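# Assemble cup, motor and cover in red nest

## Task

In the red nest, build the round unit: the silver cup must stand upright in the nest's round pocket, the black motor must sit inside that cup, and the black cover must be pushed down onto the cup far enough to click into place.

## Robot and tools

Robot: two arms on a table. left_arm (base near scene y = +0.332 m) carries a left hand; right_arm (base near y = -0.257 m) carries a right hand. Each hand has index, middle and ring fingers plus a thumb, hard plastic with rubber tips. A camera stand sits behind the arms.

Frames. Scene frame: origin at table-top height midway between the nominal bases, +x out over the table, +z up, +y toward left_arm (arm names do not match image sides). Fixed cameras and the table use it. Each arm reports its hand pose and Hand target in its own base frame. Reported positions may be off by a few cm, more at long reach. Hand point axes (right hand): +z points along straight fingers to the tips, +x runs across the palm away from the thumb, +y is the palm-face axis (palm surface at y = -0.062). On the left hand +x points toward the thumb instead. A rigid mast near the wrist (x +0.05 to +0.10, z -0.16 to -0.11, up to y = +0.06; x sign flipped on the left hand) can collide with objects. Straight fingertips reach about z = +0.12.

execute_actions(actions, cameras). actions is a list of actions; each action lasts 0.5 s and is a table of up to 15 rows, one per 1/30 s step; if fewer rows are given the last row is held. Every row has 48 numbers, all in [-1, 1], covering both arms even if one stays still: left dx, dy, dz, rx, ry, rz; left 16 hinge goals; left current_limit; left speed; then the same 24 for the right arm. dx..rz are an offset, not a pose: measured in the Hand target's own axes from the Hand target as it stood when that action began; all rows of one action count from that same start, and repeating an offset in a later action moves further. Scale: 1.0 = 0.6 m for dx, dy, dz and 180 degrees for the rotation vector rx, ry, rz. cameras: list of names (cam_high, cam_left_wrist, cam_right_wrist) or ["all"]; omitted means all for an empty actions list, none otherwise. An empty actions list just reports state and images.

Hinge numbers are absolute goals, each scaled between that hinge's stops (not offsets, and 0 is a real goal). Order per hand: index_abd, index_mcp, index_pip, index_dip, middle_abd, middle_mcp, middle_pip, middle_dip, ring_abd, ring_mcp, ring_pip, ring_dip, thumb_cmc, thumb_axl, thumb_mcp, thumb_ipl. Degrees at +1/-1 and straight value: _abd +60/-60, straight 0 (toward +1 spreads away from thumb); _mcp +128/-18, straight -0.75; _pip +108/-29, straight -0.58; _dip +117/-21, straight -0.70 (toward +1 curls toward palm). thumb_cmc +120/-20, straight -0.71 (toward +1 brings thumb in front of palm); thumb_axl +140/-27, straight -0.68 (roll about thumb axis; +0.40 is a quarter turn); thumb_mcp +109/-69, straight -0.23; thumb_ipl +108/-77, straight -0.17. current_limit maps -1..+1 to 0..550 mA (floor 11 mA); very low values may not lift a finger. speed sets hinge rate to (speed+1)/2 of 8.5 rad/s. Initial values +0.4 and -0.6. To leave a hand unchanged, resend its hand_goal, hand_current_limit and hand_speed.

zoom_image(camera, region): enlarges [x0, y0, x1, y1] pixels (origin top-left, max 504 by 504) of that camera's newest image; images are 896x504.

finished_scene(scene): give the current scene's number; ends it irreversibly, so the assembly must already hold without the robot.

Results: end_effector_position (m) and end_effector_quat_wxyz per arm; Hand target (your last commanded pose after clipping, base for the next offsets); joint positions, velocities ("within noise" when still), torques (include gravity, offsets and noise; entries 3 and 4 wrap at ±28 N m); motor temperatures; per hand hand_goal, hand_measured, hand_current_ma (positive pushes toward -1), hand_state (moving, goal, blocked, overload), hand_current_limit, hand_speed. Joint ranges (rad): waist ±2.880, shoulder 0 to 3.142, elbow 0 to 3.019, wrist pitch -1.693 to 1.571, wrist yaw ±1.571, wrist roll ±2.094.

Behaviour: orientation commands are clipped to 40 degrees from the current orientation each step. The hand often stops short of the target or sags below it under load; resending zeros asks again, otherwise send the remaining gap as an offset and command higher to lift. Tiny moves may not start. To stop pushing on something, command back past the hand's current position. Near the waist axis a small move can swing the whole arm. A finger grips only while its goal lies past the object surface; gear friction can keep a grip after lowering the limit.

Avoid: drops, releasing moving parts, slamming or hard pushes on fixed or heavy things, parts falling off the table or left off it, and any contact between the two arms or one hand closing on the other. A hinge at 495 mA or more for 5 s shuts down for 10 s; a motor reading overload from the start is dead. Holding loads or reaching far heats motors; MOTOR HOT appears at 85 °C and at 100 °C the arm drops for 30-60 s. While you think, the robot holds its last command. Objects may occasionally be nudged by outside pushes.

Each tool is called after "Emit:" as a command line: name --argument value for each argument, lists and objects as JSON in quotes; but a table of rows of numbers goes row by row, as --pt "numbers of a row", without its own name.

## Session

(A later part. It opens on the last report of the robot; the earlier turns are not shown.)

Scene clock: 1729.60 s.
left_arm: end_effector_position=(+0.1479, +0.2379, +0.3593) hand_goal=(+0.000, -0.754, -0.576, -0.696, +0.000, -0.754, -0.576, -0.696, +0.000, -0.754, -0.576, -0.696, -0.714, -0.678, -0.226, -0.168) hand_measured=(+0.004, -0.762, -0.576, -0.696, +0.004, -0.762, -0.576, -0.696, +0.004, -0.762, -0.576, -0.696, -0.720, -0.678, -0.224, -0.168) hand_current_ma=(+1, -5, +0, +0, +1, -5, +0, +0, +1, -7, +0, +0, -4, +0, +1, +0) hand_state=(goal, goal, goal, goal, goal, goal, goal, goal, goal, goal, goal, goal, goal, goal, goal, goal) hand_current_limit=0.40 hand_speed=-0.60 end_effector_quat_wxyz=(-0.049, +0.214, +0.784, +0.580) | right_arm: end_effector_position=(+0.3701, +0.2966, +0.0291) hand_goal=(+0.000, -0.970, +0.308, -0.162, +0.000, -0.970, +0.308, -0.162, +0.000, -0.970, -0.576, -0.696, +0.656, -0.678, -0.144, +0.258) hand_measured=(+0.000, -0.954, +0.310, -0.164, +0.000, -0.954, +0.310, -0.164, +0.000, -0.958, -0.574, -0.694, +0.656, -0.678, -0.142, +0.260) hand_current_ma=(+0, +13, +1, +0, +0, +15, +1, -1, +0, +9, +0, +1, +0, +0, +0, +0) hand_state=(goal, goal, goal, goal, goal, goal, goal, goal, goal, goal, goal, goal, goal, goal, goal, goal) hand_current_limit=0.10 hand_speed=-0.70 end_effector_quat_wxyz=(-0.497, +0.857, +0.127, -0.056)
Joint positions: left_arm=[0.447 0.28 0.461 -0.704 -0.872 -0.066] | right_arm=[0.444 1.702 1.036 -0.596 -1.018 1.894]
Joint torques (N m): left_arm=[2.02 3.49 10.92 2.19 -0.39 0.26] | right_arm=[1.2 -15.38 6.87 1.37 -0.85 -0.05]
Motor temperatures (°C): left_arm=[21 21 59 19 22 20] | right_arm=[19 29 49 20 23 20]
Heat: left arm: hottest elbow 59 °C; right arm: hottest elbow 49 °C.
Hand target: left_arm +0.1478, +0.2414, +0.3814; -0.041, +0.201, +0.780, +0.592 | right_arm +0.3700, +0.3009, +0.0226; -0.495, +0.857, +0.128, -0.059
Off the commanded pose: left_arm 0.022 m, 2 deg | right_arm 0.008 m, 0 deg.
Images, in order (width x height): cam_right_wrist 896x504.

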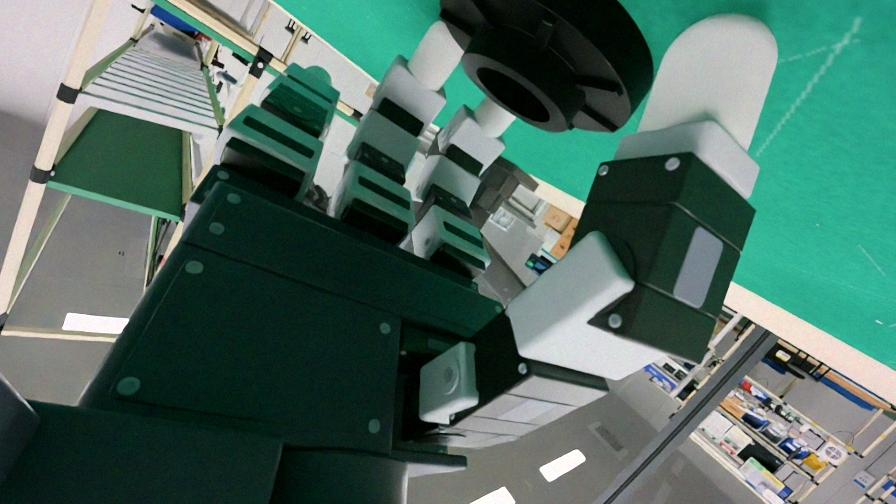

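Emit:
execute_actions --actions '[[[0,0,0,0,0,0,0,-0.754,-0.576,-0.696,0,-0.754,-0.576,-0.696,0,-0.754,-0.576,-0.696,-0.714,-0.678,-0.226,-0.168,0.4,-0.6,0,0,0,0,0,0,0,-0.95,0.46,-0.20,0,-0.95,0.46,-0.20,0,-0.97,-0.576,-0.696,0.657,-0.678,-0.08,0.258,0.05,-0.8]],[[0,0,0,0,0,0,0,-0.754,-0.576,-0.696,0,-0.754,-0.576,-0.696,0,-0.754,-0.576,-0.696,-0.714,-0.678,-0.226,-0.168,0.4,-0.6,0,0,0,0,0,0,0,-0.95,0.52,-0.20,0,-0.95,0.52,-0.20,0,-0.97,-0.576,-0.696,0.657,-0.678,-0.04,0.258,0.05,-0.8]]]' --cameras '["cam_right_wrist"]'

Emit:
zoom_image --camera "cam_right_wrist" --region '[400, 0, 800, 200]'

Scene clock: 1767.93 s.
left_arm: end_effector_position=(+0.1479, +0.2379, +0.3593) hand_goal=(+0.000, -0.754, -0.576, -0.696, +0.000, -0.754, -0.576, -0.696, +0.000, -0.754, -0.576, -0.696, -0.714, -0.678, -0.226, -0.168) hand_measured=(+0.004, -0.762, -0.576, -0.696, +0.004, -0.762, -0.576, -0.696, +0.004, -0.762, -0.576, -0.696, -0.720, -0.678, -0.224, -0.168) hand_current_ma=(+1, -5, +0, +0, +1, -5, +0, +0, +1, -7, +0, +0, -4, +0, +1, +0) hand_state=(goal, goal, goal, goal, goal, goal, goal, goal, goal, goal, goal, goal, goal, goal, goal, goal) hand_current_limit=0.40 hand_speed=-0.60 end_effector_quat_wxyz=(-0.049, +0.214, +0.784, +0.580) | right_arm: end_effector_position=(+0.3700, +0.2969, +0.0292) hand_goal=(+0.000, -0.950, +0.520, -0.200, +0.000, -0.950, +0.520, -0.200, +0.000, -0.970, -0.576, -0.696, +0.656, -0.678, -0.040, +0.258) hand_measured=(+0.000, -0.948, +0.502, -0.202, +0.000, -0.948, +0.502, -0.202, +0.000, -0.958, -0.574, -0.694, +0.656, -0.678, -0.054, +0.254) hand_current_ma=(+0, +0, -17, +0, +0, +0, -14, +0, +0, +9, +0, +1, +0, +0, -16, -2) hand_state=(goal, goal, goal, goal, goal, goal, goal, goal, goal, goal, goal, goal, goal, goal, goal, goal) hand_current_limit=0.05 hand_speed=-0.80 end_effector_quat_wxyz=(-0.497, +0.857, +0.127, -0.056)
Joint positions: left_arm=[0.447 0.28 0.461 -0.704 -0.872 -0.066] | right_arm=[0.445 1.702 1.036 -0.596 -1.018 1.895]
Joint torques (N m): left_arm=[1.96 3.49 10.92 2.21 -0.39 0.27] | right_arm=[1.08 -15.44 6.89 1.35 -0.85 -0.06]
Motor temperatures (°C): left_arm=[21 21 60 19 22 20] | right_arm=[19 27 47 20 23 20]
Heat: left arm: hottest elbow 60 °C; right arm: hottest elbow 47 °C.
Hand target: left_arm +0.1478, +0.2414, +0.3814; -0.041, +0.201, +0.780, +0.592 | right_arm +0.3700, +0.3009, +0.0226; -0.496, +0.857, +0.128, -0.059
Off the commanded pose: left_arm 0.022 m, 2 deg | right_arm 0.008 m, 0 deg.
Images, in order (width x height): cam_right_wrist 896x504.

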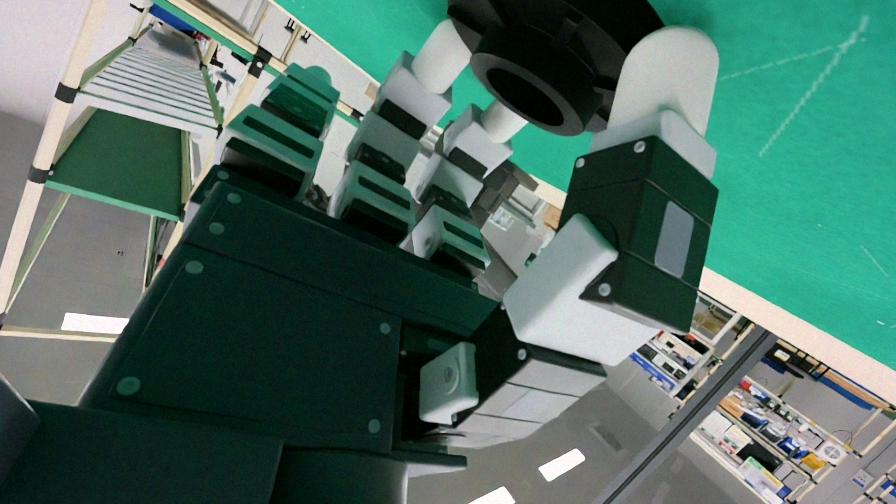

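Scaled by 1.260 from the camera's 896x504 image, which has a finer 1280x720 frame.

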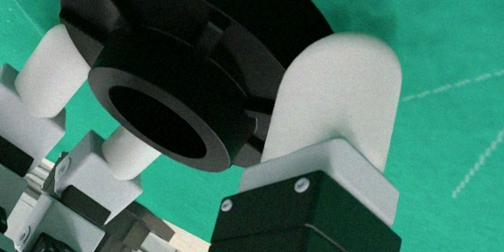

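Emit:
execute_actions --actions '[[[0,0,0,0,0,0,0,-0.754,-0.576,-0.696,0,-0.754,-0.576,-0.696,0,-0.754,-0.576,-0.696,-0.714,-0.678,-0.226,-0.168,0.4,-0.6,0,0,0,0,0,0,0,-0.95,0.44,-0.20,0,-0.95,0.44,-0.20,0,-0.97,-0.576,-0.696,0.657,-0.678,-0.08,0.258,0.1,-0.8]],[[0,0,0,0,0,0,0,-0.754,-0.576,-0.696,0,-0.754,-0.576,-0.696,0,-0.754,-0.576,-0.696,-0.714,-0.678,-0.226,-0.168,0.4,-0.6,-0.0002,0.0058,0.0034,0,0,0,0,-0.95,0.44,-0.24,0,-0.95,0.44,-0.24,0,-0.97,-0.576,-0.696,0.657,-0.678,-0.08,0.258,0.1,-0.8]],[[0,0,0,0,0,0,0,-0.754,-0.576,-0.696,0,-0.754,-0.576,-0.696,0,-0.754,-0.576,-0.696,-0.714,-0.678,-0.226,-0.168,0.4,-0.6,0,0,0,0,0,0,0,-0.95,0.52,-0.24,0,-0.95,0.52,-0.24,0,-0.97,-0.576,-0.696,0.657,-0.678,-0.04,0.258,0.1,-0.8]]]' --cameras '["cam_right_wrist"]'

Emit:
zoom_image --camera "cam_right_wrist" --region '[400, 0, 800, 200]'

Scene clock: 1782.17 s.
left_arm: end_effector_position=(+0.1479, +0.2379, +0.3593) hand_goal=(+0.000, -0.754, -0.576, -0.696, +0.000, -0.754, -0.576, -0.696, +0.000, -0.754, -0.576, -0.696, -0.714, -0.678, -0.226, -0.168) hand_measured=(+0.004, -0.762, -0.576, -0.696, +0.004, -0.762, -0.576, -0.696, +0.004, -0.762, -0.576, -0.696, -0.720, -0.678, -0.224, -0.168) hand_current_ma=(+1, -5, +0, +0, +1, -5, +0, +0, +1, -7, +0, +0, -4, +0, +1, +0) hand_state=(goal, goal, goal, goal, goal, goal, goal, goal, goal, goal, goal, goal, goal, goal, goal, goal) hand_current_limit=0.40 hand_speed=-0.60 end_effector_quat_wxyz=(-0.049, +0.214, +0.784, +0.580) | right_arm: end_effector_position=(+0.3709, +0.2974, +0.0279) hand_goal=(+0.000, -0.950, +0.520, -0.240, +0.000, -0.950, +0.520, -0.240, +0.000, -0.970, -0.576, -0.696, +0.656, -0.678, -0.040, +0.258) hand_measured=(+0.000, -0.950, +0.502, -0.240, +0.000, -0.946, +0.508, -0.240, +0.000, -0.958, -0.574, -0.694, +0.656, -0.678, -0.048, +0.256) hand_current_ma=(+0, +0, -15, +0, +0, +1, -8, +0, +0, +9, +0, +1, +0, +0, -6, -1) hand_state=(goal, goal, goal, goal, goal, goal, goal, goal, goal, goal, goal, goal, goal, goal, goal, goal) hand_current_limit=0.10 hand_speed=-0.80 end_effector_quat_wxyz=(-0.497, +0.857, +0.126, -0.055)
Joint positions: left_arm=[0.447 0.28 0.461 -0.704 -0.872 -0.066] | right_arm=[0.445 1.705 1.034 -0.586 -1.018 1.9]
Joint torques (N m): left_arm=[2.08 3.49 10.91 2.21 -0.39 0.26] | right_arm=[1.08 -15.09 6.68 1.42 -0.86 -0.11]
Motor temperatures (°C): left_arm=[21 21 60 19 22 20] | right_arm=[19 27 47 20 23 20]
Heat: left arm: hottest elbow 60 °C; right arm: hottest elbow 47 °C.
Hand target: left_arm +0.1478, +0.2414, +0.3814; -0.041, +0.201, +0.780, +0.592 | right_arm +0.3700, +0.3009, +0.0186; -0.495, +0.857, +0.128, -0.059
Off the commanded pose: left_arm 0.022 m, 2 deg | right_arm 0.010 m, 1 deg.
Images, in order (width x height): cam_right_wrist 896x504.

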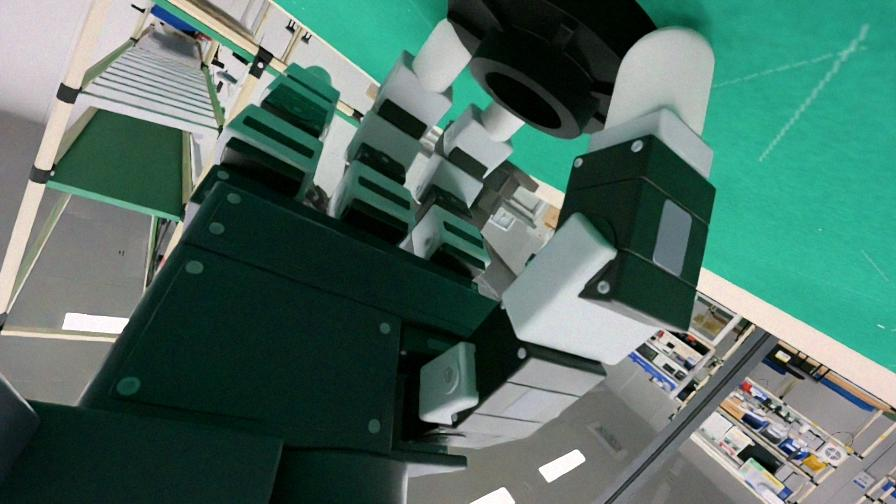

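Scaled by 1.260 from the camera's 896x504 image, which has a finer 1280x720 frame.

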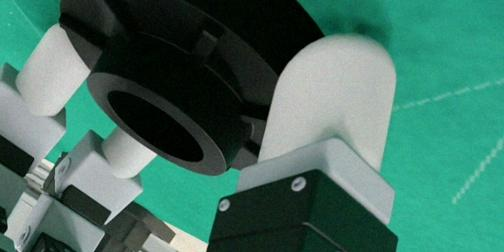

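Emit:
execute_actions --actions '[[[0,0,0,0,0,0,0,-0.754,-0.576,-0.696,0,-0.754,-0.576,-0.696,0,-0.754,-0.576,-0.696,-0.714,-0.678,-0.226,-0.168,0.4,-0.6,0,-0.0043,-0.0025,0,0,0,0,-0.92,0.60,-0.24,0,-0.92,0.60,-0.24,0,-0.97,-0.576,-0.696,0.657,-0.678,0.04,0.27,0.2,-0.8]],[[0,0,0,0,0,0,0,-0.754,-0.576,-0.696,0,-0.754,-0.576,-0.696,0,-0.754,-0.576,-0.696,-0.714,-0.678,-0.226,-0.168,0.4,-0.6,0,0,0,0,0,0,0,-0.88,0.64,-0.22,0,-0.88,0.64,-0.22,0,-0.97,-0.576,-0.696,0.657,-0.678,0.08,0.28,0.2,-0.8]],[[0,0,0,0,0,0,0,-0.754,-0.576,-0.696,0,-0.754,-0.576,-0.696,0,-0.754,-0.576,-0.696,-0.714,-0.678,-0.226,-0.168,0.4,-0.6,0,0,0,0,0,0,0,-0.88,0.66,-0.22,0,-0.88,0.66,-0.22,0,-0.97,-0.576,-0.696,0.657,-0.678,0.10,0.28,0.2,-0.8]]]' --cameras '["cam_right_wrist"]'

Emit:
zoom_image --camera "cam_right_wrist" --region '[400, 0, 800, 200]'

Scene clock: 1797.50 s.
left_arm: end_effector_position=(+0.1479, +0.2379, +0.3593) hand_goal=(+0.000, -0.754, -0.576, -0.696, +0.000, -0.754, -0.576, -0.696, +0.000, -0.754, -0.576, -0.696, -0.714, -0.678, -0.226, -0.168) hand_measured=(+0.004, -0.762, -0.576, -0.696, +0.004, -0.762, -0.576, -0.696, +0.004, -0.762, -0.576, -0.696, -0.720, -0.678, -0.224, -0.168) hand_current_ma=(+1, -5, +0, +0, +1, -5, +0, +0, +1, -7, +0, +0, -4, +0, +1, +0) hand_state=(goal, goal, goal, goal, goal, goal, goal, goal, goal, goal, goal, goal, goal, goal, goal, goal) hand_current_limit=0.40 hand_speed=-0.60 end_effector_quat_wxyz=(-0.049, +0.214, +0.784, +0.580) | right_arm: end_effector_position=(+0.3699, +0.2986, +0.0281) hand_goal=(+0.000, -0.880, +0.660, -0.220, +0.000, -0.880, +0.660, -0.220, +0.000, -0.970, -0.576, -0.696, +0.656, -0.678, +0.100, +0.280) hand_measured=(+0.000, -0.948, +0.552, -0.252, +0.000, -0.946, +0.560, -0.252, +0.000, -0.958, -0.574, -0.694, +0.656, -0.678, -0.048, +0.246) hand_current_ma=(+0, -141, -266, -40, +0, -136, -237, -39, +0, +9, +0, +1, +0, +0, -330, -67) hand_state=(goal, blocked, blocked, blocked, goal, blocked, blocked, blocked, goal, goal, goal, goal, goal, goal, blocked, blocked) hand_current_limit=0.20 hand_speed=-0.80 end_effector_quat_wxyz=(-0.498, +0.856, +0.127, -0.056)
Joint positions: left_arm=[0.447 0.28 0.461 -0.704 -0.872 -0.066] | right_arm=[0.447 1.705 1.034 -0.586 -1.02 1.9]
Joint torques (N m): left_arm=[2.02 3.55 10.91 2.21 -0.39 0.27] | right_arm=[0.85 -15.56 6.86 1.14 -0.8 -0.1]
Motor temperatures (°C): left_arm=[21 21 60 19 22 20] | right_arm=[19 28 47 20 23 20]
Heat: left arm: hottest elbow 60 °C; right arm: hottest elbow 47 °C.
Hand target: left_arm +0.1478, +0.2414, +0.3814; -0.041, +0.201, +0.780, +0.592 | right_arm +0.3698, +0.3009, +0.0216; -0.495, +0.857, +0.128, -0.059
Off the commanded pose: left_arm 0.022 m, 2 deg | right_arm 0.007 m, 0 deg.
Images, in order (width x height): cam_right_wrist 896x504.

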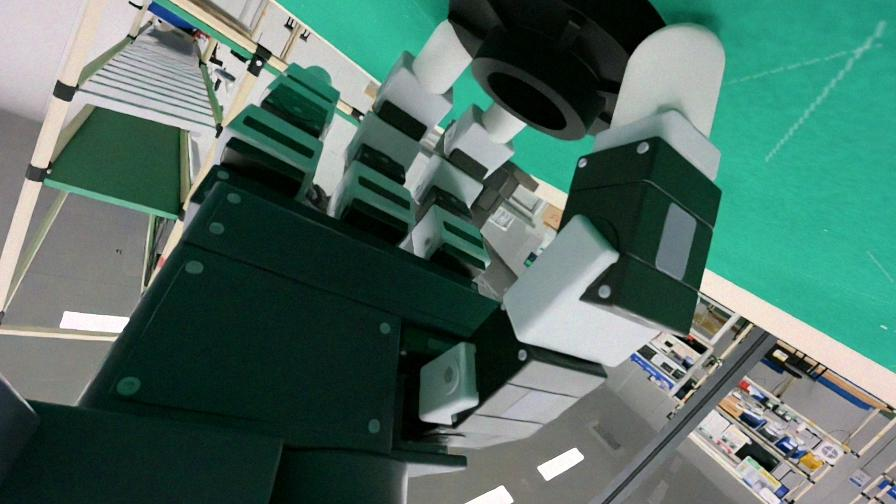

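Scaled by 1.260 from the camera's 896x504 image, which has a finer 1280x720 frame.

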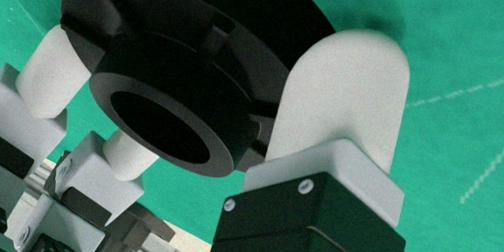

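Emit:
execute_actions --actions '[[[0,0,0,0,0,0,0,-0.754,-0.576,-0.696,0,-0.754,-0.576,-0.696,0,-0.754,-0.576,-0.696,-0.714,-0.678,-0.226,-0.168,0.4,-0.6,-0.0009,-0.0288,-0.0167,0,0,0,0,-0.88,0.66,-0.22,0,-0.88,0.66,-0.22,0,-0.97,-0.576,-0.696,0.657,-0.678,0.10,0.28,0.2,-0.8]],[[0,0,0,0,0,0,0,-0.754,-0.576,-0.696,0,-0.754,-0.576,-0.696,0,-0.754,-0.576,-0.696,-0.714,-0.678,-0.226,-0.168,0.4,-0.6,-0.0013,-0.0433,-0.025,0,0,0,0,-0.88,0.66,-0.22,0,-0.88,0.66,-0.22,0,-0.97,-0.576,-0.696,0.657,-0.678,0.10,0.28,0.2,-0.8]]]' --cameras '["cam_right_wrist"]'

Emit:
zoom_image --camera "cam_right_wrist" --region '[400, 0, 800, 200]'

Scene clock: 1804.87 s.
left_arm: end_effector_position=(+0.1479, +0.2379, +0.3593) hand_goal=(+0.000, -0.754, -0.576, -0.696, +0.000, -0.754, -0.576, -0.696, +0.000, -0.754, -0.576, -0.696, -0.714, -0.678, -0.226, -0.168) hand_measured=(+0.004, -0.762, -0.576, -0.696, +0.004, -0.762, -0.576, -0.696, +0.004, -0.762, -0.576, -0.696, -0.720, -0.678, -0.224, -0.168) hand_current_ma=(+1, -5, +0, +0, +1, -5, +0, +0, +1, -7, +0, +0, -4, +0, +1, +0) hand_state=(goal, goal, goal, goal, goal, goal, goal, goal, goal, goal, goal, goal, goal, goal, goal, goal) hand_current_limit=0.40 hand_speed=-0.60 end_effector_quat_wxyz=(-0.049, +0.214, +0.784, +0.580) | right_arm: end_effector_position=(+0.3531, +0.2900, +0.0515) hand_goal=(+0.000, -0.880, +0.660, -0.220, +0.000, -0.880, +0.660, -0.220, +0.000, -0.970, -0.576, -0.696, +0.656, -0.678, +0.100, +0.280) hand_measured=(+0.000, -0.948, +0.560, -0.252, +0.000, -0.946, +0.574, -0.252, +0.000, -0.958, -0.574, -0.694, +0.648, -0.682, -0.048, +0.238) hand_current_ma=(+0, -141, -237, -40, +0, -136, -186, -39, +0, +9, +0, +1, -4, -2, -330, -98) hand_state=(goal, blocked, blocked, blocked, goal, blocked, blocked, blocked, goal, goal, goal, goal, goal, goal, blocked, blocked) hand_current_limit=0.20 hand_speed=-0.80 end_effector_quat_wxyz=(-0.490, +0.860, +0.116, -0.074)
Joint positions: left_arm=[0.447 0.28 0.461 -0.704 -0.872 -0.066] | right_arm=[0.447 1.646 1.034 -0.691 -1.016 1.9]
Joint torques (N m): left_arm=[2.02 3.49 10.92 2.21 -0.39 0.26] | right_arm=[0.91 -17.32 10.22 0.27 -0.95 -0.07]
Motor temperatures (°C): left_arm=[21 21 60 19 22 20] | right_arm=[19 28 48 20 23 20]
Heat: left arm: hottest elbow 60 °C; right arm: hottest elbow 48 °C.
Hand target: left_arm +0.1478, +0.2414, +0.3814; -0.041, +0.201, +0.780, +0.592 | right_arm +0.3673, +0.3003, +0.0715; -0.496, +0.857, +0.128, -0.059
Off the commanded pose: left_arm 0.022 m, 2 deg | right_arm 0.027 m, 2 deg.
Images, in order (width x height): cam_right_wrist 896x504.

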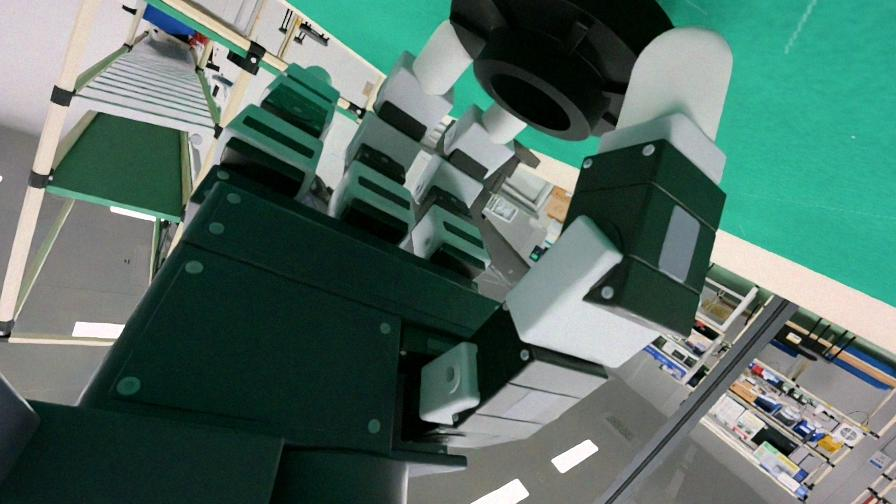

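Scaled by 1.260 from the camera's 896x504 image, which has a finer 1280x720 frame.

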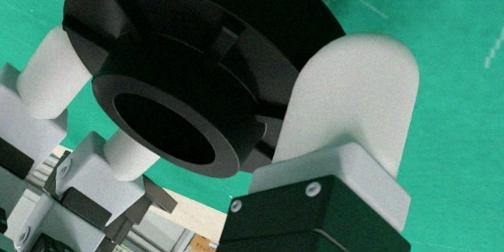

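Emit:
execute_actions --actions '[[[0,0,0,0,0,0,0,-0.754,-0.576,-0.696,0,-0.754,-0.576,-0.696,0,-0.754,-0.576,-0.696,-0.714,-0.678,-0.226,-0.168,0.4,-0.6,-0.0017,-0.0606,-0.035,0,0,0,0,-0.88,0.66,-0.22,0,-0.88,0.66,-0.22,0,-0.97,-0.576,-0.696,0.657,-0.678,0.10,0.28,0.2,-0.8]],[[0,0,0,0,0,0,0,-0.754,-0.576,-0.696,0,-0.754,-0.576,-0.696,0,-0.754,-0.576,-0.696,-0.714,-0.678,-0.226,-0.168,0.4,-0.6,-0.0017,-0.0606,-0.035,0,0,0,0,-0.88,0.66,-0.22,0,-0.88,0.66,-0.22,0,-0.97,-0.576,-0.696,0.657,-0.678,0.10,0.28,0.2,-0.8]],[[0,0,0,0,0,0,0,-0.754,-0.576,-0.696,0,-0.754,-0.576,-0.696,0,-0.754,-0.576,-0.696,-0.714,-0.678,-0.226,-0.168,0.4,-0.6,0.0154,0.071,-0.1215,-0.0015,0.0504,0.0293,0,-0.88,0.66,-0.22,0,-0.88,0.66,-0.22,0,-0.97,-0.576,-0.696,0.657,-0.678,0.10,0.28,0.2,-0.8]],[[0,0,0,0,0,0,0,-0.754,-0.576,-0.696,0,-0.754,-0.576,-0.696,0,-0.754,-0.576,-0.696,-0.714,-0.678,-0.226,-0.168,0.4,-0.6,0.0154,0.071,-0.1215,-0.0015,0.0504,0.0293,0,-0.88,0.66,-0.22,0,-0.88,0.66,-0.22,0,-0.97,-0.576,-0.696,0.657,-0.678,0.10,0.28,0.2,-0.8]],[[0,0,0,0,0,0,0,-0.754,-0.576,-0.696,0,-0.754,-0.576,-0.696,0,-0.754,-0.576,-0.696,-0.714,-0.678,-0.226,-0.168,0.4,-0.6,0.0154,0.071,-0.1215,-0.0015,0.0504,0.0293,0,-0.88,0.66,-0.22,0,-0.88,0.66,-0.22,0,-0.97,-0.576,-0.696,0.657,-0.678,0.10,0.28,0.2,-0.8]],[[0,0,0,0,0,0,0,-0.754,-0.576,-0.696,0,-0.754,-0.576,-0.696,0,-0.754,-0.576,-0.696,-0.714,-0.678,-0.226,-0.168,0.4,-0.6,0,0,0,0,0,0,0,-0.88,0.66,-0.22,0,-0.88,0.66,-0.22,0,-0.97,-0.576,-0.696,0.657,-0.678,0.10,0.28,0.2,-0.8]]]' --cameras '["cam_high","cam_right_wrist"]'

Scene clock: 1822.83 s.
left_arm: end_effector_position=(+0.1479, +0.2379, +0.3593) hand_goal=(+0.000, -0.754, -0.576, -0.696, +0.000, -0.754, -0.576, -0.696, +0.000, -0.754, -0.576, -0.696, -0.714, -0.678, -0.226, -0.168) hand_measured=(+0.004, -0.762, -0.576, -0.696, +0.004, -0.762, -0.576, -0.696, +0.004, -0.762, -0.576, -0.696, -0.720, -0.678, -0.224, -0.168) hand_current_ma=(+1, -5, +0, +0, +1, -5, +0, +0, +1, -7, +0, +0, -4, +0, +1, +0) hand_state=(goal, goal, goal, goal, goal, goal, goal, goal, goal, goal, goal, goal, goal, goal, goal, goal) hand_current_limit=0.40 hand_speed=-0.60 end_effector_quat_wxyz=(-0.049, +0.214, +0.784, +0.580) | right_arm: end_effector_position=(+0.4108, +0.0497, +0.1439) hand_goal=(+0.000, -0.880, +0.660, -0.220, +0.000, -0.880, +0.660, -0.220, +0.000, -0.970, -0.576, -0.696, +0.656, -0.678, +0.100, +0.280) hand_measured=(+0.000, -0.948, +0.560, -0.252, +0.000, -0.946, +0.576, -0.252, +0.000, -0.958, -0.574, -0.694, +0.648, -0.682, -0.048, +0.236) hand_current_ma=(+0, -141, -235, -40, +0, -136, -181, -39, +0, +9, +0, +1, -5, -2, -330, -100) hand_state=(goal, blocked, blocked, blocked, goal, blocked, blocked, blocked, goal, goal, goal, goal, goal, goal, blocked, blocked) hand_current_limit=0.20 hand_speed=-0.80 end_effector_quat_wxyz=(-0.491, +0.860, -0.121, +0.070)
Joint positions: left_arm=[0.447 0.28 0.461 -0.704 -0.872 -0.066] | right_arm=[-0.143 1.425 1.057 -0.973 -1.022 1.837]
Joint torques (N m): left_arm=[2.02 3.49 10.91 2.21 -0.39 0.26] | right_arm=[1.03 -14.45 9.11 0.25 -1.2 -0.19]
Motor temperatures (°C): left_arm=[21 21 60 19 22 20] | right_arm=[19 28 52 20 23 20]
Heat: left arm: hottest elbow 60 °C; right arm: hottest elbow 52 °C.
Hand target: left_arm +0.1478, +0.2414, +0.3814; -0.041, +0.201, +0.780, +0.592 | right_arm +0.4149, +0.0526, +0.1553; -0.493, +0.860, -0.110, +0.078
Off the commanded pose: left_arm 0.022 m, 2 deg | right_arm 0.013 m, 2 deg.
Images, in order (width x height): cam_high 896x504, cam_right_wrist 896x504.

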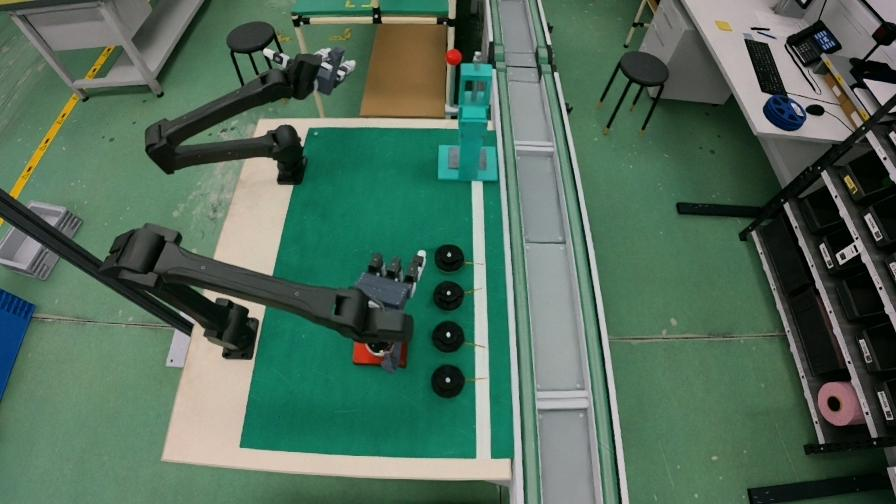

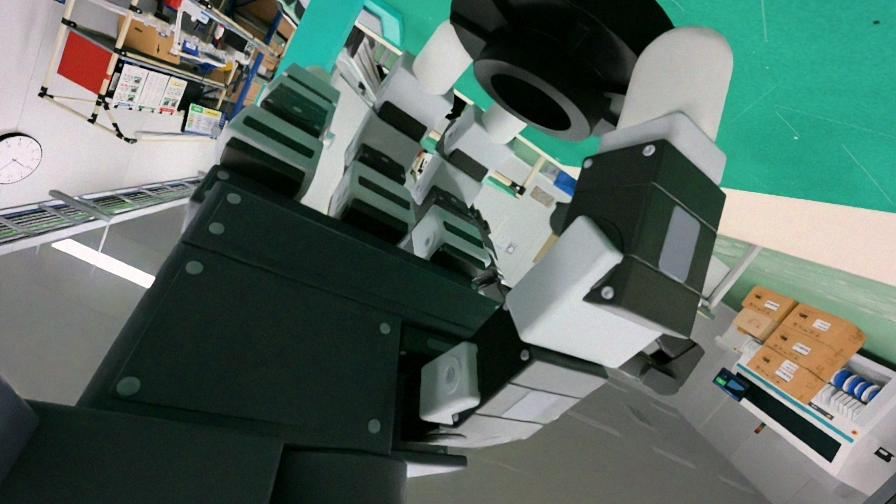

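Emit:
execute_actions --actions '[[[0,0,0,0,0,0,0,-0.754,-0.576,-0.696,0,-0.754,-0.576,-0.696,0,-0.754,-0.576,-0.696,-0.714,-0.678,-0.226,-0.168,0.4,-0.6,0.0173,0.0595,-0.1013,-0.0015,0.0504,0.0293,0,-0.88,0.66,-0.22,0,-0.88,0.66,-0.22,0,-0.97,-0.576,-0.696,0.657,-0.678,0.10,0.28,0.2,-0.8]],[[0,0,0,0,0,0,0,-0.754,-0.576,-0.696,0,-0.754,-0.576,-0.696,0,-0.754,-0.576,-0.696,-0.714,-0.678,-0.226,-0.168,0.4,-0.6,0,0,0,0,0,0,0,-0.88,0.66,-0.22,0,-0.88,0.66,-0.22,0,-0.97,-0.576,-0.696,0.657,-0.678,0.10,0.28,0.2,-0.8]],[[0,0,0,0,0,0,0,-0.754,-0.576,-0.696,0,-0.754,-0.576,-0.696,0,-0.754,-0.576,-0.696,-0.714,-0.678,-0.226,-0.168,0.4,-0.6,-0.0013,0.0433,0.025,0,0,0,0,-0.88,0.66,-0.22,0,-0.88,0.66,-0.22,0,-0.97,-0.576,-0.696,0.657,-0.678,0.10,0.28,0.2,-0.8]],[[0,0,0,0,0,0,0,-0.754,-0.576,-0.696,0,-0.754,-0.576,-0.696,0,-0.754,-0.576,-0.696,-0.714,-0.678,-0.226,-0.168,0.4,-0.6,0,0,0,0,0,0,0,-0.88,0.66,-0.22,0,-0.88,0.66,-0.22,0,-0.97,-0.576,-0.696,0.657,-0.678,0.10,0.28,0.2,-0.8]]]' --cameras '["cam_right_wrist"]'

Emit:
zoom_image --camera "cam_right_wrist" --region '[400, 0, 800, 200]'

Scene clock: 1837.83 s.
left_arm: end_effector_position=(+0.1479, +0.2379, +0.3593) hand_goal=(+0.000, -0.754, -0.576, -0.696, +0.000, -0.754, -0.576, -0.696, +0.000, -0.754, -0.576, -0.696, -0.714, -0.678, -0.226, -0.168) hand_measured=(+0.004, -0.762, -0.576, -0.696, +0.004, -0.762, -0.576, -0.696, +0.004, -0.762, -0.576, -0.696, -0.720, -0.678, -0.224, -0.168) hand_current_ma=(+1, -5, +0, +0, +1, -5, +0, +0, +1, -7, +0, +0, -4, +0, +1, +0) hand_state=(goal, goal, goal, goal, goal, goal, goal, goal, goal, goal, goal, goal, goal, goal, goal, goal) hand_current_limit=0.40 hand_speed=-0.60 end_effector_quat_wxyz=(-0.049, +0.214, +0.784, +0.580) | right_arm: end_effector_position=(+0.4003, -0.0192, +0.1274) hand_goal=(+0.000, -0.880, +0.660, -0.220, +0.000, -0.880, +0.660, -0.220, +0.000, -0.970, -0.576, -0.696, +0.656, -0.678, +0.100, +0.280) hand_measured=(+0.000, -0.948, +0.560, -0.252, +0.000, -0.946, +0.576, -0.252, +0.000, -0.958, -0.574, -0.694, +0.648, -0.682, -0.048, +0.236) hand_current_ma=(+0, -141, -235, -40, +0, -136, -181, -39, +0, +9, +0, +1, -5, -2, -330, -100) hand_state=(goal, blocked, blocked, blocked, goal, blocked, blocked, blocked, goal, goal, goal, goal, goal, goal, blocked, blocked) hand_current_limit=0.20 hand_speed=-0.80 end_effector_quat_wxyz=(-0.483, +0.845, -0.195, +0.119)
Joint positions: left_arm=[0.447 0.28 0.461 -0.704 -0.872 -0.066] | right_arm=[-0.321 1.399 0.982 -0.908 -1.023 1.841]
Joint torques (N m): left_arm=[1.96 3.49 10.91 2.22 -0.39 0.27] | right_arm=[1.03 -11.63 8.03 1.25 -1.11 -0.14]
Motor temperatures (°C): left_arm=[21 21 60 19 22 20] | right_arm=[19 28 53 19 24 20]
Heat: left arm: hottest elbow 60 °C; right arm: hottest elbow 53 °C.
Hand target: left_arm +0.1478, +0.2414, +0.3814; -0.041, +0.201, +0.780, +0.592 | right_arm +0.4062, -0.0180, +0.1252; -0.484, +0.846, -0.188, +0.122
Off the commanded pose: left_arm 0.022 m, 2 deg | right_arm 0.006 m, 1 deg.
Images, in order (width x height): cam_right_wrist 896x504.

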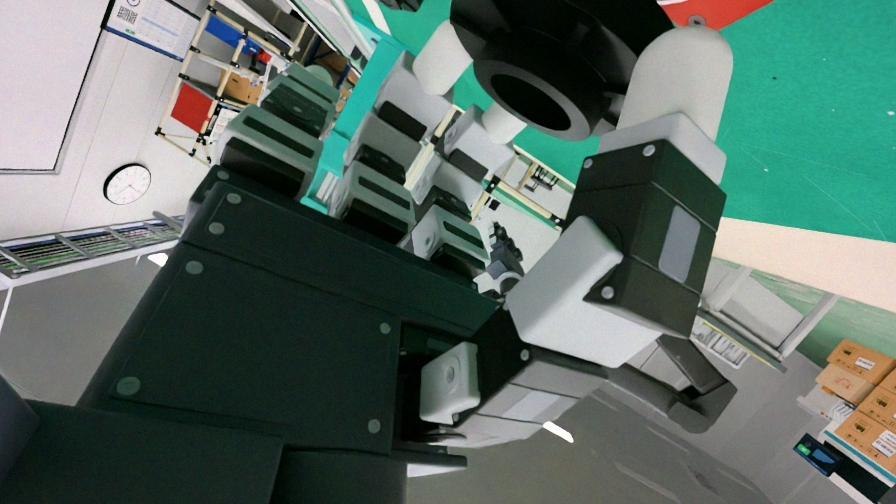

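Scaled by 1.260 from the camera's 896x504 image, which has a finer 1280x720 frame.

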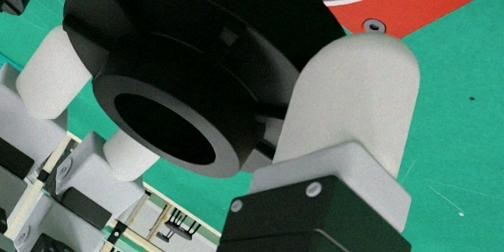

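Emit:
execute_actions --actions '[[[0,0,0,0,0,0,0,-0.754,-0.576,-0.696,0,-0.754,-0.576,-0.696,0,-0.754,-0.576,-0.696,-0.714,-0.678,-0.226,-0.168,0.4,-0.6,-0.0012,0.049,0.032,0,0,0,0,-0.88,0.66,-0.22,0,-0.88,0.66,-0.22,0,-0.97,-0.576,-0.696,0.657,-0.678,0.10,0.28,0.2,-0.8]],[[0,0,0,0,0,0,0,-0.754,-0.576,-0.696,0,-0.754,-0.576,-0.696,0,-0.754,-0.576,-0.696,-0.714,-0.678,-0.226,-0.168,0.4,-0.6,0,0,0,0,0,0,0,-0.88,0.66,-0.22,0,-0.88,0.66,-0.22,0,-0.97,-0.576,-0.696,0.657,-0.678,0.10,0.28,0.2,-0.8]]]' --cameras '["cam_right_wrist"]'

Emit:
zoom_image --camera "cam_right_wrist" --region '[400, 0, 800, 200]'

Scene clock: 1845.10 s.
left_arm: end_effector_position=(+0.1479, +0.2379, +0.3593) hand_goal=(+0.000, -0.754, -0.576, -0.696, +0.000, -0.754, -0.576, -0.696, +0.000, -0.754, -0.576, -0.696, -0.714, -0.678, -0.226, -0.168) hand_measured=(+0.004, -0.762, -0.576, -0.696, +0.004, -0.762, -0.576, -0.696, +0.004, -0.762, -0.576, -0.696, -0.720, -0.678, -0.224, -0.168) hand_current_ma=(+1, -5, +0, +0, +1, -5, +0, +0, +1, -7, +0, +0, -4, +0, +1, +0) hand_state=(goal, goal, goal, goal, goal, goal, goal, goal, goal, goal, goal, goal, goal, goal, goal, goal) hand_current_limit=0.40 hand_speed=-0.60 end_effector_quat_wxyz=(-0.049, +0.214, +0.784, +0.580) | right_arm: end_effector_position=(+0.4002, -0.0186, +0.0886) hand_goal=(+0.000, -0.880, +0.660, -0.220, +0.000, -0.880, +0.660, -0.220, +0.000, -0.970, -0.576, -0.696, +0.656, -0.678, +0.100, +0.280) hand_measured=(+0.000, -0.948, +0.560, -0.252, +0.000, -0.946, +0.576, -0.252, +0.000, -0.958, -0.574, -0.694, +0.648, -0.682, -0.048, +0.236) hand_current_ma=(+0, -141, -235, -40, +0, -136, -181, -39, +0, +9, +0, +1, -5, -2, -330, -100) hand_state=(goal, blocked, blocked, blocked, goal, blocked, blocked, blocked, goal, goal, goal, goal, goal, goal, blocked, blocked) hand_current_limit=0.20 hand_speed=-0.80 end_effector_quat_wxyz=(-0.483, +0.845, -0.196, +0.117)
Joint positions: left_arm=[0.447 0.28 0.461 -0.704 -0.872 -0.066] | right_arm=[-0.32 1.453 0.923 -0.801 -1.023 1.841]
Joint torques (N m): left_arm=[1.96 3.49 10.91 2.21 -0.39 0.27] | right_arm=[1.26 -12.69 7.86 1.25 -1.04 -0.08]
Motor temperatures (°C): left_arm=[21 21 60 19 22 20] | right_arm=[19 28 53 20 24 20]
Heat: left arm: hottest elbow 60 °C; right arm: hottest elbow 53 °C.
Hand target: left_arm +0.1478, +0.2414, +0.3814; -0.041, +0.201, +0.780, +0.592 | right_arm +0.4072, -0.0165, +0.0902; -0.484, +0.846, -0.188, +0.122
Off the commanded pose: left_arm 0.022 m, 2 deg | right_arm 0.008 m, 1 deg.
Images, in order (width x height): cam_right_wrist 896x504.

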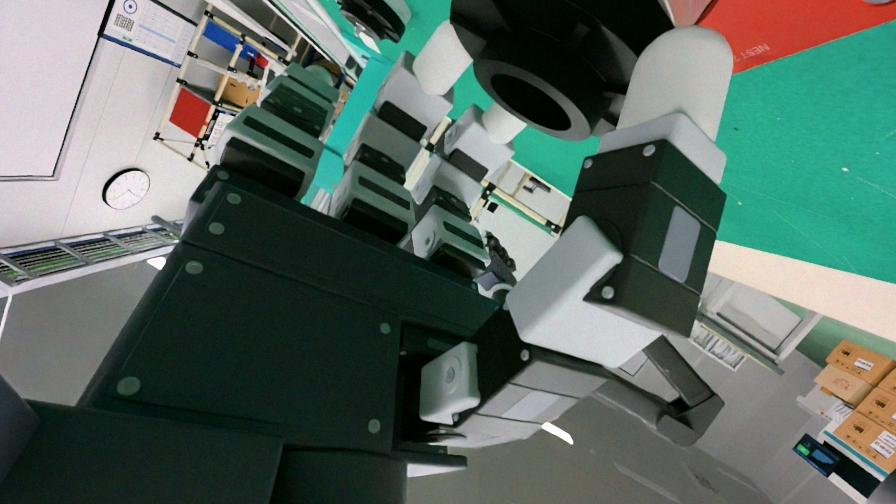

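Scaled by 1.260 from the camera's 896x504 image, which has a finer 1280x720 frame.

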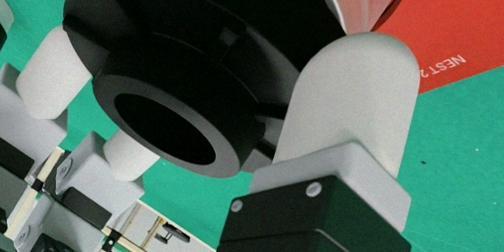

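Emit:
execute_actions --actions '[[[0,0,0,0,0,0,0,-0.754,-0.576,-0.696,0,-0.754,-0.576,-0.696,0,-0.754,-0.576,-0.696,-0.714,-0.678,-0.226,-0.168,0.4,-0.6,0.0033,0.0168,0.0142,0,0,0,0,-0.88,0.66,-0.22,0,-0.88,0.66,-0.22,0,-0.97,-0.576,-0.696,0.657,-0.678,0.10,0.28,0.2,-0.8]],[[0,0,0,0,0,0,0,-0.754,-0.576,-0.696,0,-0.754,-0.576,-0.696,0,-0.754,-0.576,-0.696,-0.714,-0.678,-0.226,-0.168,0.4,-0.6,0,0,0,0,0,0,0,-0.88,0.66,-0.22,0,-0.88,0.66,-0.22,0,-0.97,-0.576,-0.696,0.657,-0.678,0.10,0.28,0.2,-0.8]]]' --cameras '["cam_right_wrist"]'

Emit:
zoom_image --camera "cam_right_wrist" --region '[400, 0, 800, 200]'

Scene clock: 1851.87 s.
left_arm: end_effector_position=(+0.1479, +0.2379, +0.3593) hand_goal=(+0.000, -0.754, -0.576, -0.696, +0.000, -0.754, -0.576, -0.696, +0.000, -0.754, -0.576, -0.696, -0.714, -0.678, -0.226, -0.168) hand_measured=(+0.004, -0.762, -0.576, -0.696, +0.004, -0.762, -0.576, -0.696, +0.004, -0.762, -0.576, -0.696, -0.720, -0.678, -0.224, -0.168) hand_current_ma=(+1, -5, +0, +0, +1, -5, +0, +0, +1, -7, +0, +0, -4, +0, +1, +0) hand_state=(goal, goal, goal, goal, goal, goal, goal, goal, goal, goal, goal, goal, goal, goal, goal, goal) hand_current_limit=0.40 hand_speed=-0.60 end_effector_quat_wxyz=(-0.049, +0.214, +0.784, +0.580) | right_arm: end_effector_position=(+0.4072, -0.0188, +0.0840) hand_goal=(+0.000, -0.880, +0.660, -0.220, +0.000, -0.880, +0.660, -0.220, +0.000, -0.970, -0.576, -0.696, +0.656, -0.678, +0.100, +0.280) hand_measured=(+0.000, -0.948, +0.566, -0.252, +0.000, -0.946, +0.580, -0.252, +0.000, -0.958, -0.574, -0.694, +0.648, -0.682, -0.050, +0.236) hand_current_ma=(+0, -141, -214, -40, +0, -136, -168, -39, +0, +9, +0, +1, -5, -2, -330, -101) hand_state=(goal, blocked, blocked, blocked, goal, blocked, blocked, blocked, goal, goal, goal, goal, goal, goal, blocked, blocked) hand_current_limit=0.20 hand_speed=-0.80 end_effector_quat_wxyz=(-0.483, +0.845, -0.191, +0.126)
Joint positions: left_arm=[0.447 0.28 0.461 -0.704 -0.872 -0.066] | right_arm=[-0.316 1.464 0.919 -0.756 -1.024 1.851]
Joint torques (N m): left_arm=[1.96 3.49 10.92 2.21 -0.38 0.27] | right_arm=[1.32 -11.69 7.24 1.37 -0.93 -0.09]
Motor temperatures (°C): left_arm=[21 21 60 19 22 20] | right_arm=[19 28 52 20 24 20]
Heat: left arm: hottest elbow 60 °C; right arm: hottest elbow 52 °C.
Hand target: left_arm +0.1478, +0.2414, +0.3814; -0.041, +0.201, +0.780, +0.592 | right_arm +0.4103, -0.0155, +0.0773; -0.484, +0.846, -0.188, +0.123
Off the commanded pose: left_arm 0.022 m, 2 deg | right_arm 0.008 m, 1 deg.
Images, in order (width x height): cam_right_wrist 896x504.

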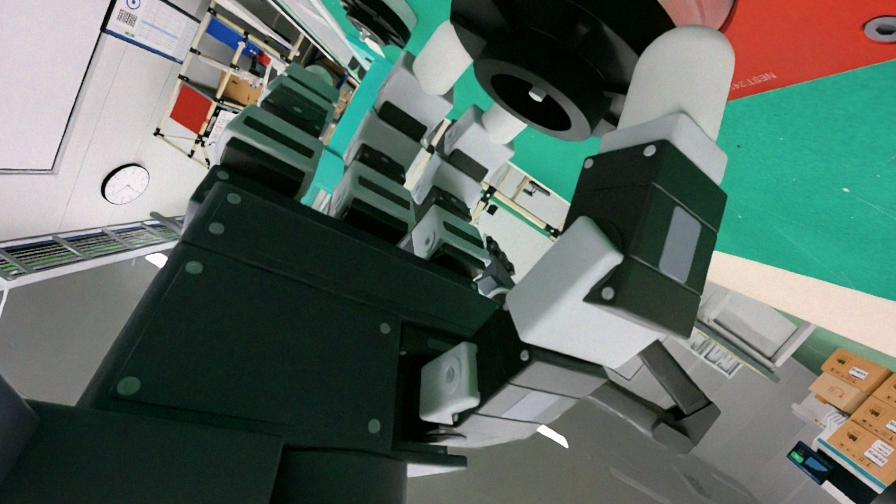

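Scaled by 1.260 from the camera's 896x504 image, which has a finer 1280x720 frame.

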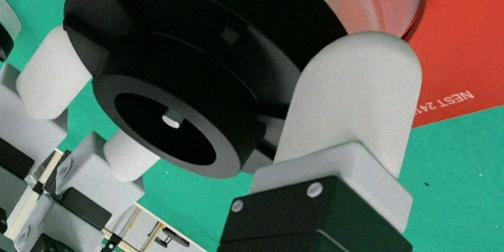

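Emit:
execute_actions --actions '[[[0,0,0,0,0,0,0,-0.754,-0.576,-0.696,0,-0.754,-0.576,-0.696,0,-0.754,-0.576,-0.696,-0.714,-0.678,-0.226,-0.168,0.4,-0.6,-0.0068,-0.0118,-0.0065,0,0,0,0,-0.88,0.66,-0.22,0,-0.88,0.66,-0.22,0,-0.97,-0.576,-0.696,0.657,-0.678,0.10,0.28,0.2,-0.8]],[[0,0,0,0,0,0,0,-0.754,-0.576,-0.696,0,-0.754,-0.576,-0.696,0,-0.754,-0.576,-0.696,-0.714,-0.678,-0.226,-0.168,0.4,-0.6,0,0,0,0,0,0,0,-0.88,0.66,-0.22,0,-0.88,0.66,-0.22,0,-0.97,-0.576,-0.696,0.657,-0.678,0.10,0.28,0.2,-0.8]]]' --cameras '["cam_right_wrist"]'

Emit:
zoom_image --camera "cam_right_wrist" --region '[440, 0, 740, 150]'

Scene clock: 1865.70 s.
left_arm: end_effector_position=(+0.1479, +0.2379, +0.3593) hand_goal=(+0.000, -0.754, -0.576, -0.696, +0.000, -0.754, -0.576, -0.696, +0.000, -0.754, -0.576, -0.696, -0.714, -0.678, -0.226, -0.168) hand_measured=(+0.004, -0.762, -0.576, -0.696, +0.004, -0.762, -0.576, -0.696, +0.004, -0.762, -0.576, -0.696, -0.720, -0.678, -0.224, -0.168) hand_current_ma=(+1, -5, +0, +0, +1, -5, +0, +0, +1, -7, +0, +0, -4, +0, +1, +0) hand_state=(goal, goal, goal, goal, goal, goal, goal, goal, goal, goal, goal, goal, goal, goal, goal, goal) hand_current_limit=0.40 hand_speed=-0.60 end_effector_quat_wxyz=(-0.049, +0.214, +0.784, +0.580) | right_arm: end_effector_position=(+0.4062, -0.0170, +0.0820) hand_goal=(+0.000, -0.880, +0.660, -0.220, +0.000, -0.880, +0.660, -0.220, +0.000, -0.970, -0.576, -0.696, +0.656, -0.678, +0.100, +0.280) hand_measured=(+0.000, -0.948, +0.566, -0.252, +0.000, -0.946, +0.580, -0.252, +0.000, -0.958, -0.574, -0.694, +0.648, -0.682, -0.050, +0.236) hand_current_ma=(+0, -141, -214, -40, +0, -136, -168, -39, +0, +9, +0, +1, -5, -2, -330, -102) hand_state=(goal, blocked, blocked, blocked, goal, blocked, blocked, blocked, goal, goal, goal, goal, goal, goal, blocked, blocked) hand_current_limit=0.20 hand_speed=-0.80 end_effector_quat_wxyz=(-0.484, +0.845, -0.190, +0.123)
Joint positions: left_arm=[0.447 0.28 0.461 -0.704 -0.872 -0.066] | right_arm=[-0.312 1.467 0.917 -0.755 -1.024 1.851]
Joint torques (N m): left_arm=[1.9 3.55 10.91 2.22 -0.39 0.27] | right_arm=[1.14 -13.92 7.31 0.66 -0.91 -0.05]
Motor temperatures (°C): left_arm=[21 21 60 19 22 20] | right_arm=[19 28 50 20 24 20]
Heat: left arm: hottest elbow 60 °C; right arm: hottest elbow 50 °C.
Hand target: left_arm +0.1478, +0.2414, +0.3814; -0.041, +0.201, +0.780, +0.592 | right_arm +0.4066, -0.0134, +0.0852; -0.484, +0.846, -0.188, +0.122
Off the commanded pose: left_arm 0.022 m, 2 deg | right_arm 0.005 m, 0 deg.
Images, in order (width x height): cam_right_wrist 896x504.

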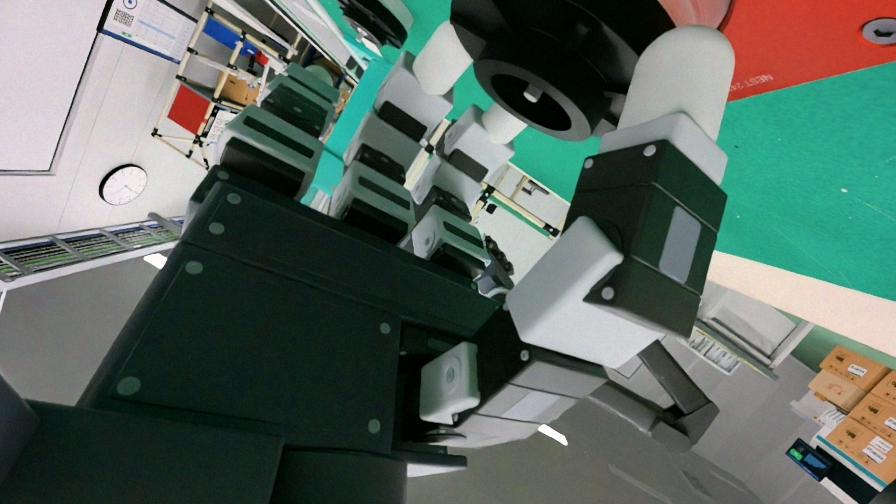

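Scaled by 1.680 from the camera's 896x504 image, which has a finer 1280x720 frame.

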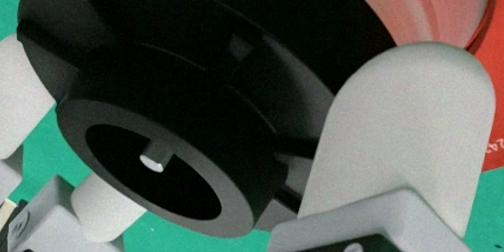

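Emit:
execute_actions --actions '[[[0,0,0,0,0,0,0,-0.754,-0.576,-0.696,0,-0.754,-0.576,-0.696,0,-0.754,-0.576,-0.696,-0.714,-0.678,-0.226,-0.168,0.4,-0.6,-0.0043,0.0215,0.0125,0,0,0,0,-0.88,0.66,-0.22,0,-0.88,0.66,-0.22,0,-0.97,-0.576,-0.696,0.657,-0.678,0.10,0.28,0.2,-0.8]],[[0,0,0,0,0,0,0,-0.754,-0.576,-0.696,0,-0.754,-0.576,-0.696,0,-0.754,-0.576,-0.696,-0.714,-0.678,-0.226,-0.168,0.4,-0.6,0,0,0,0,0,0,0,-0.88,0.66,-0.22,0,-0.88,0.66,-0.22,0,-0.97,-0.576,-0.696,0.657,-0.678,0.10,0.28,0.2,-0.8]]]' --cameras '["cam_right_wrist"]'

Emit:
zoom_image --camera "cam_right_wrist" --region '[440, 0, 740, 150]'

Scene clock: 1874.70 s.
left_arm: end_effector_position=(+0.1479, +0.2379, +0.3593) hand_goal=(+0.000, -0.754, -0.576, -0.696, +0.000, -0.754, -0.576, -0.696, +0.000, -0.754, -0.576, -0.696, -0.714, -0.678, -0.226, -0.168) hand_measured=(+0.004, -0.762, -0.576, -0.696, +0.004, -0.762, -0.576, -0.696, +0.004, -0.762, -0.576, -0.696, -0.720, -0.678, -0.224, -0.168) hand_current_ma=(+1, -5, +0, +0, +1, -5, +0, +0, +1, -7, +0, +0, -4, +0, +1, +0) hand_state=(goal, goal, goal, goal, goal, goal, goal, goal, goal, goal, goal, goal, goal, goal, goal, goal) hand_current_limit=0.40 hand_speed=-0.60 end_effector_quat_wxyz=(-0.049, +0.214, +0.784, +0.580) | right_arm: end_effector_position=(+0.4050, -0.0158, +0.0763) hand_goal=(+0.000, -0.880, +0.660, -0.220, +0.000, -0.880, +0.660, -0.220, +0.000, -0.970, -0.576, -0.696, +0.656, -0.678, +0.100, +0.280) hand_measured=(+0.000, -0.948, +0.574, -0.252, +0.000, -0.948, +0.590, -0.242, +0.000, -0.958, -0.574, -0.694, +0.644, -0.684, -0.056, +0.236) hand_current_ma=(+0, -141, -182, -39, +0, -137, -133, -20, +0, +9, +0, +1, -8, -4, -330, -105) hand_state=(goal, blocked, blocked, blocked, goal, blocked, blocked, blocked, goal, goal, goal, goal, goal, goal, blocked, blocked) hand_current_limit=0.20 hand_speed=-0.80 end_effector_quat_wxyz=(-0.485, +0.845, -0.188, +0.127)
Joint positions: left_arm=[0.447 0.28 0.461 -0.704 -0.872 -0.066] | right_arm=[-0.312 1.467 0.898 -0.725 -1.027 1.853]
Joint torques (N m): left_arm=[1.96 3.49 10.92 2.19 -0.38 0.26] | right_arm=[1.2 -12.22 6.65 1.22 -0.76 -0.05]
Motor temperatures (°C): left_arm=[21 21 60 19 22 20] | right_arm=[19 28 50 20 23 20]
Heat: left arm: hottest elbow 60 °C; right arm: hottest elbow 50 °C.
Hand target: left_arm +0.1478, +0.2414, +0.3814; -0.041, +0.201, +0.780, +0.592 | right_arm +0.4046, -0.0125, +0.0702; -0.484, +0.846, -0.188, +0.122
Off the commanded pose: left_arm 0.022 m, 2 deg | right_arm 0.007 m, 1 deg.
Images, in order (width x height): cam_right_wrist 896x504.

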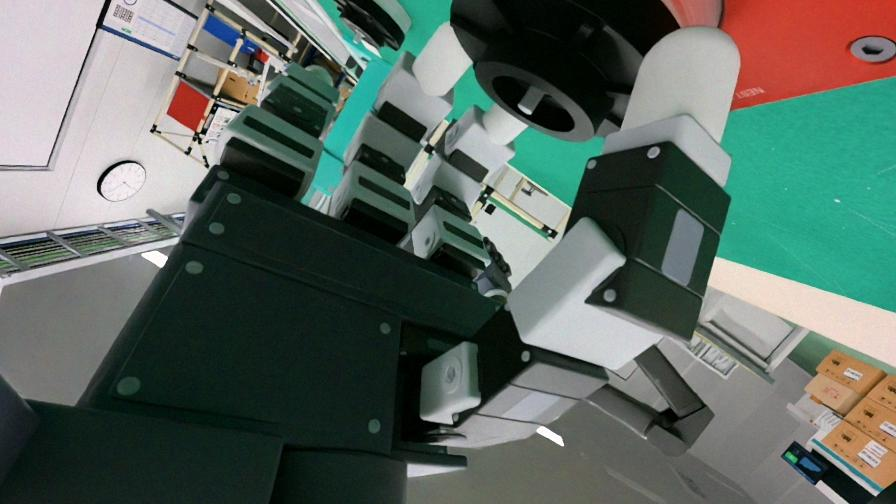

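Scaled by 1.680 from the camera's 896x504 image, which has a finer 1280x720 frame.

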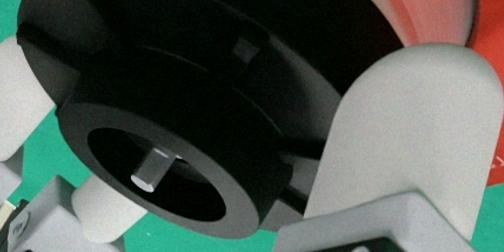

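Emit:
execute_actions --actions '[[[0,0,0,0,0,0,0,-0.754,-0.576,-0.696,0,-0.754,-0.576,-0.696,0,-0.754,-0.576,-0.696,-0.714,-0.678,-0.226,-0.168,0.4,-0.6,0.0004,0.013,0.0105,0,0,0,0,-0.88,0.66,-0.22,0,-0.88,0.66,-0.22,0,-0.97,-0.576,-0.696,0.657,-0.678,0.10,0.28,0.2,-0.8]],[[0,0,0,0,0,0,0,-0.754,-0.576,-0.696,0,-0.754,-0.576,-0.696,0,-0.754,-0.576,-0.696,-0.714,-0.678,-0.226,-0.168,0.4,-0.6,0,0,0,0,0,0,0,-0.88,0.66,-0.22,0,-0.88,0.66,-0.22,0,-0.97,-0.576,-0.696,0.657,-0.678,0.10,0.28,0.2,-0.8]]]' --cameras '["cam_right_wrist"]'

Emit:
zoom_image --camera "cam_right_wrist" --region '[440, 0, 740, 150]'

Scene clock: 1885.20 s.
left_arm: end_effector_position=(+0.1479, +0.2379, +0.3593) hand_goal=(+0.000, -0.754, -0.576, -0.696, +0.000, -0.754, -0.576, -0.696, +0.000, -0.754, -0.576, -0.696, -0.714, -0.678, -0.226, -0.168) hand_measured=(+0.004, -0.762, -0.576, -0.696, +0.004, -0.762, -0.576, -0.696, +0.004, -0.762, -0.576, -0.696, -0.720, -0.678, -0.224, -0.168) hand_current_ma=(+1, -5, +0, +0, +1, -5, +0, +0, +1, -7, +0, +0, -4, +0, +1, +0) hand_state=(goal, goal, goal, goal, goal, goal, goal, goal, goal, goal, goal, goal, goal, goal, goal, goal) hand_current_limit=0.40 hand_speed=-0.60 end_effector_quat_wxyz=(-0.049, +0.214, +0.784, +0.580) | right_arm: end_effector_position=(+0.4056, -0.0147, +0.0713) hand_goal=(+0.000, -0.880, +0.660, -0.220, +0.000, -0.880, +0.660, -0.220, +0.000, -0.970, -0.576, -0.696, +0.656, -0.678, +0.100, +0.280) hand_measured=(+0.000, -0.948, +0.578, -0.252, +0.000, -0.948, +0.590, -0.242, +0.000, -0.958, -0.574, -0.694, +0.644, -0.684, -0.056, +0.234) hand_current_ma=(+0, -141, -174, -39, +0, -137, -133, -20, +0, +9, +0, +1, -7, -4, -330, -106) hand_state=(goal, blocked, blocked, blocked, goal, blocked, blocked, blocked, goal, goal, goal, goal, goal, goal, blocked, blocked) hand_current_limit=0.20 hand_speed=-0.80 end_effector_quat_wxyz=(-0.485, +0.844, -0.187, +0.130)
Joint positions: left_arm=[0.447 0.28 0.461 -0.704 -0.872 -0.066] | right_arm=[-0.309 1.471 0.885 -0.693 -1.026 1.864]
Joint torques (N m): left_arm=[1.9 3.43 10.91 2.21 -0.39 0.27] | right_arm=[1.26 -11.05 6.65 1.36 -0.74 -0.1]
Motor temperatures (°C): left_arm=[21 21 61 19 22 20] | right_arm=[19 28 49 20 23 20]
Heat: left arm: hottest elbow 61 °C; right arm: hottest elbow 49 °C.
Hand target: left_arm +0.1478, +0.2414, +0.3814; -0.041, +0.201, +0.780, +0.592 | right_arm +0.4056, -0.0112, +0.0603; -0.484, +0.846, -0.188, +0.122
Off the commanded pose: left_arm 0.022 m, 2 deg | right_arm 0.012 m, 1 deg.
Images, in order (width x height): cam_right_wrist 896x504.

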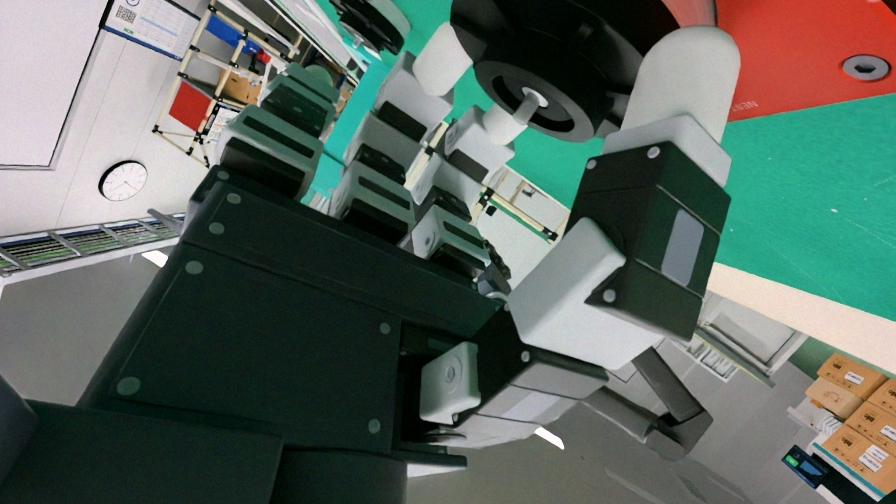

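Scaled by 1.680 from the camera's 896x504 image, which has a finer 1280x720 frame.

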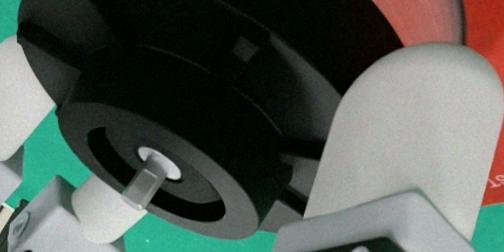

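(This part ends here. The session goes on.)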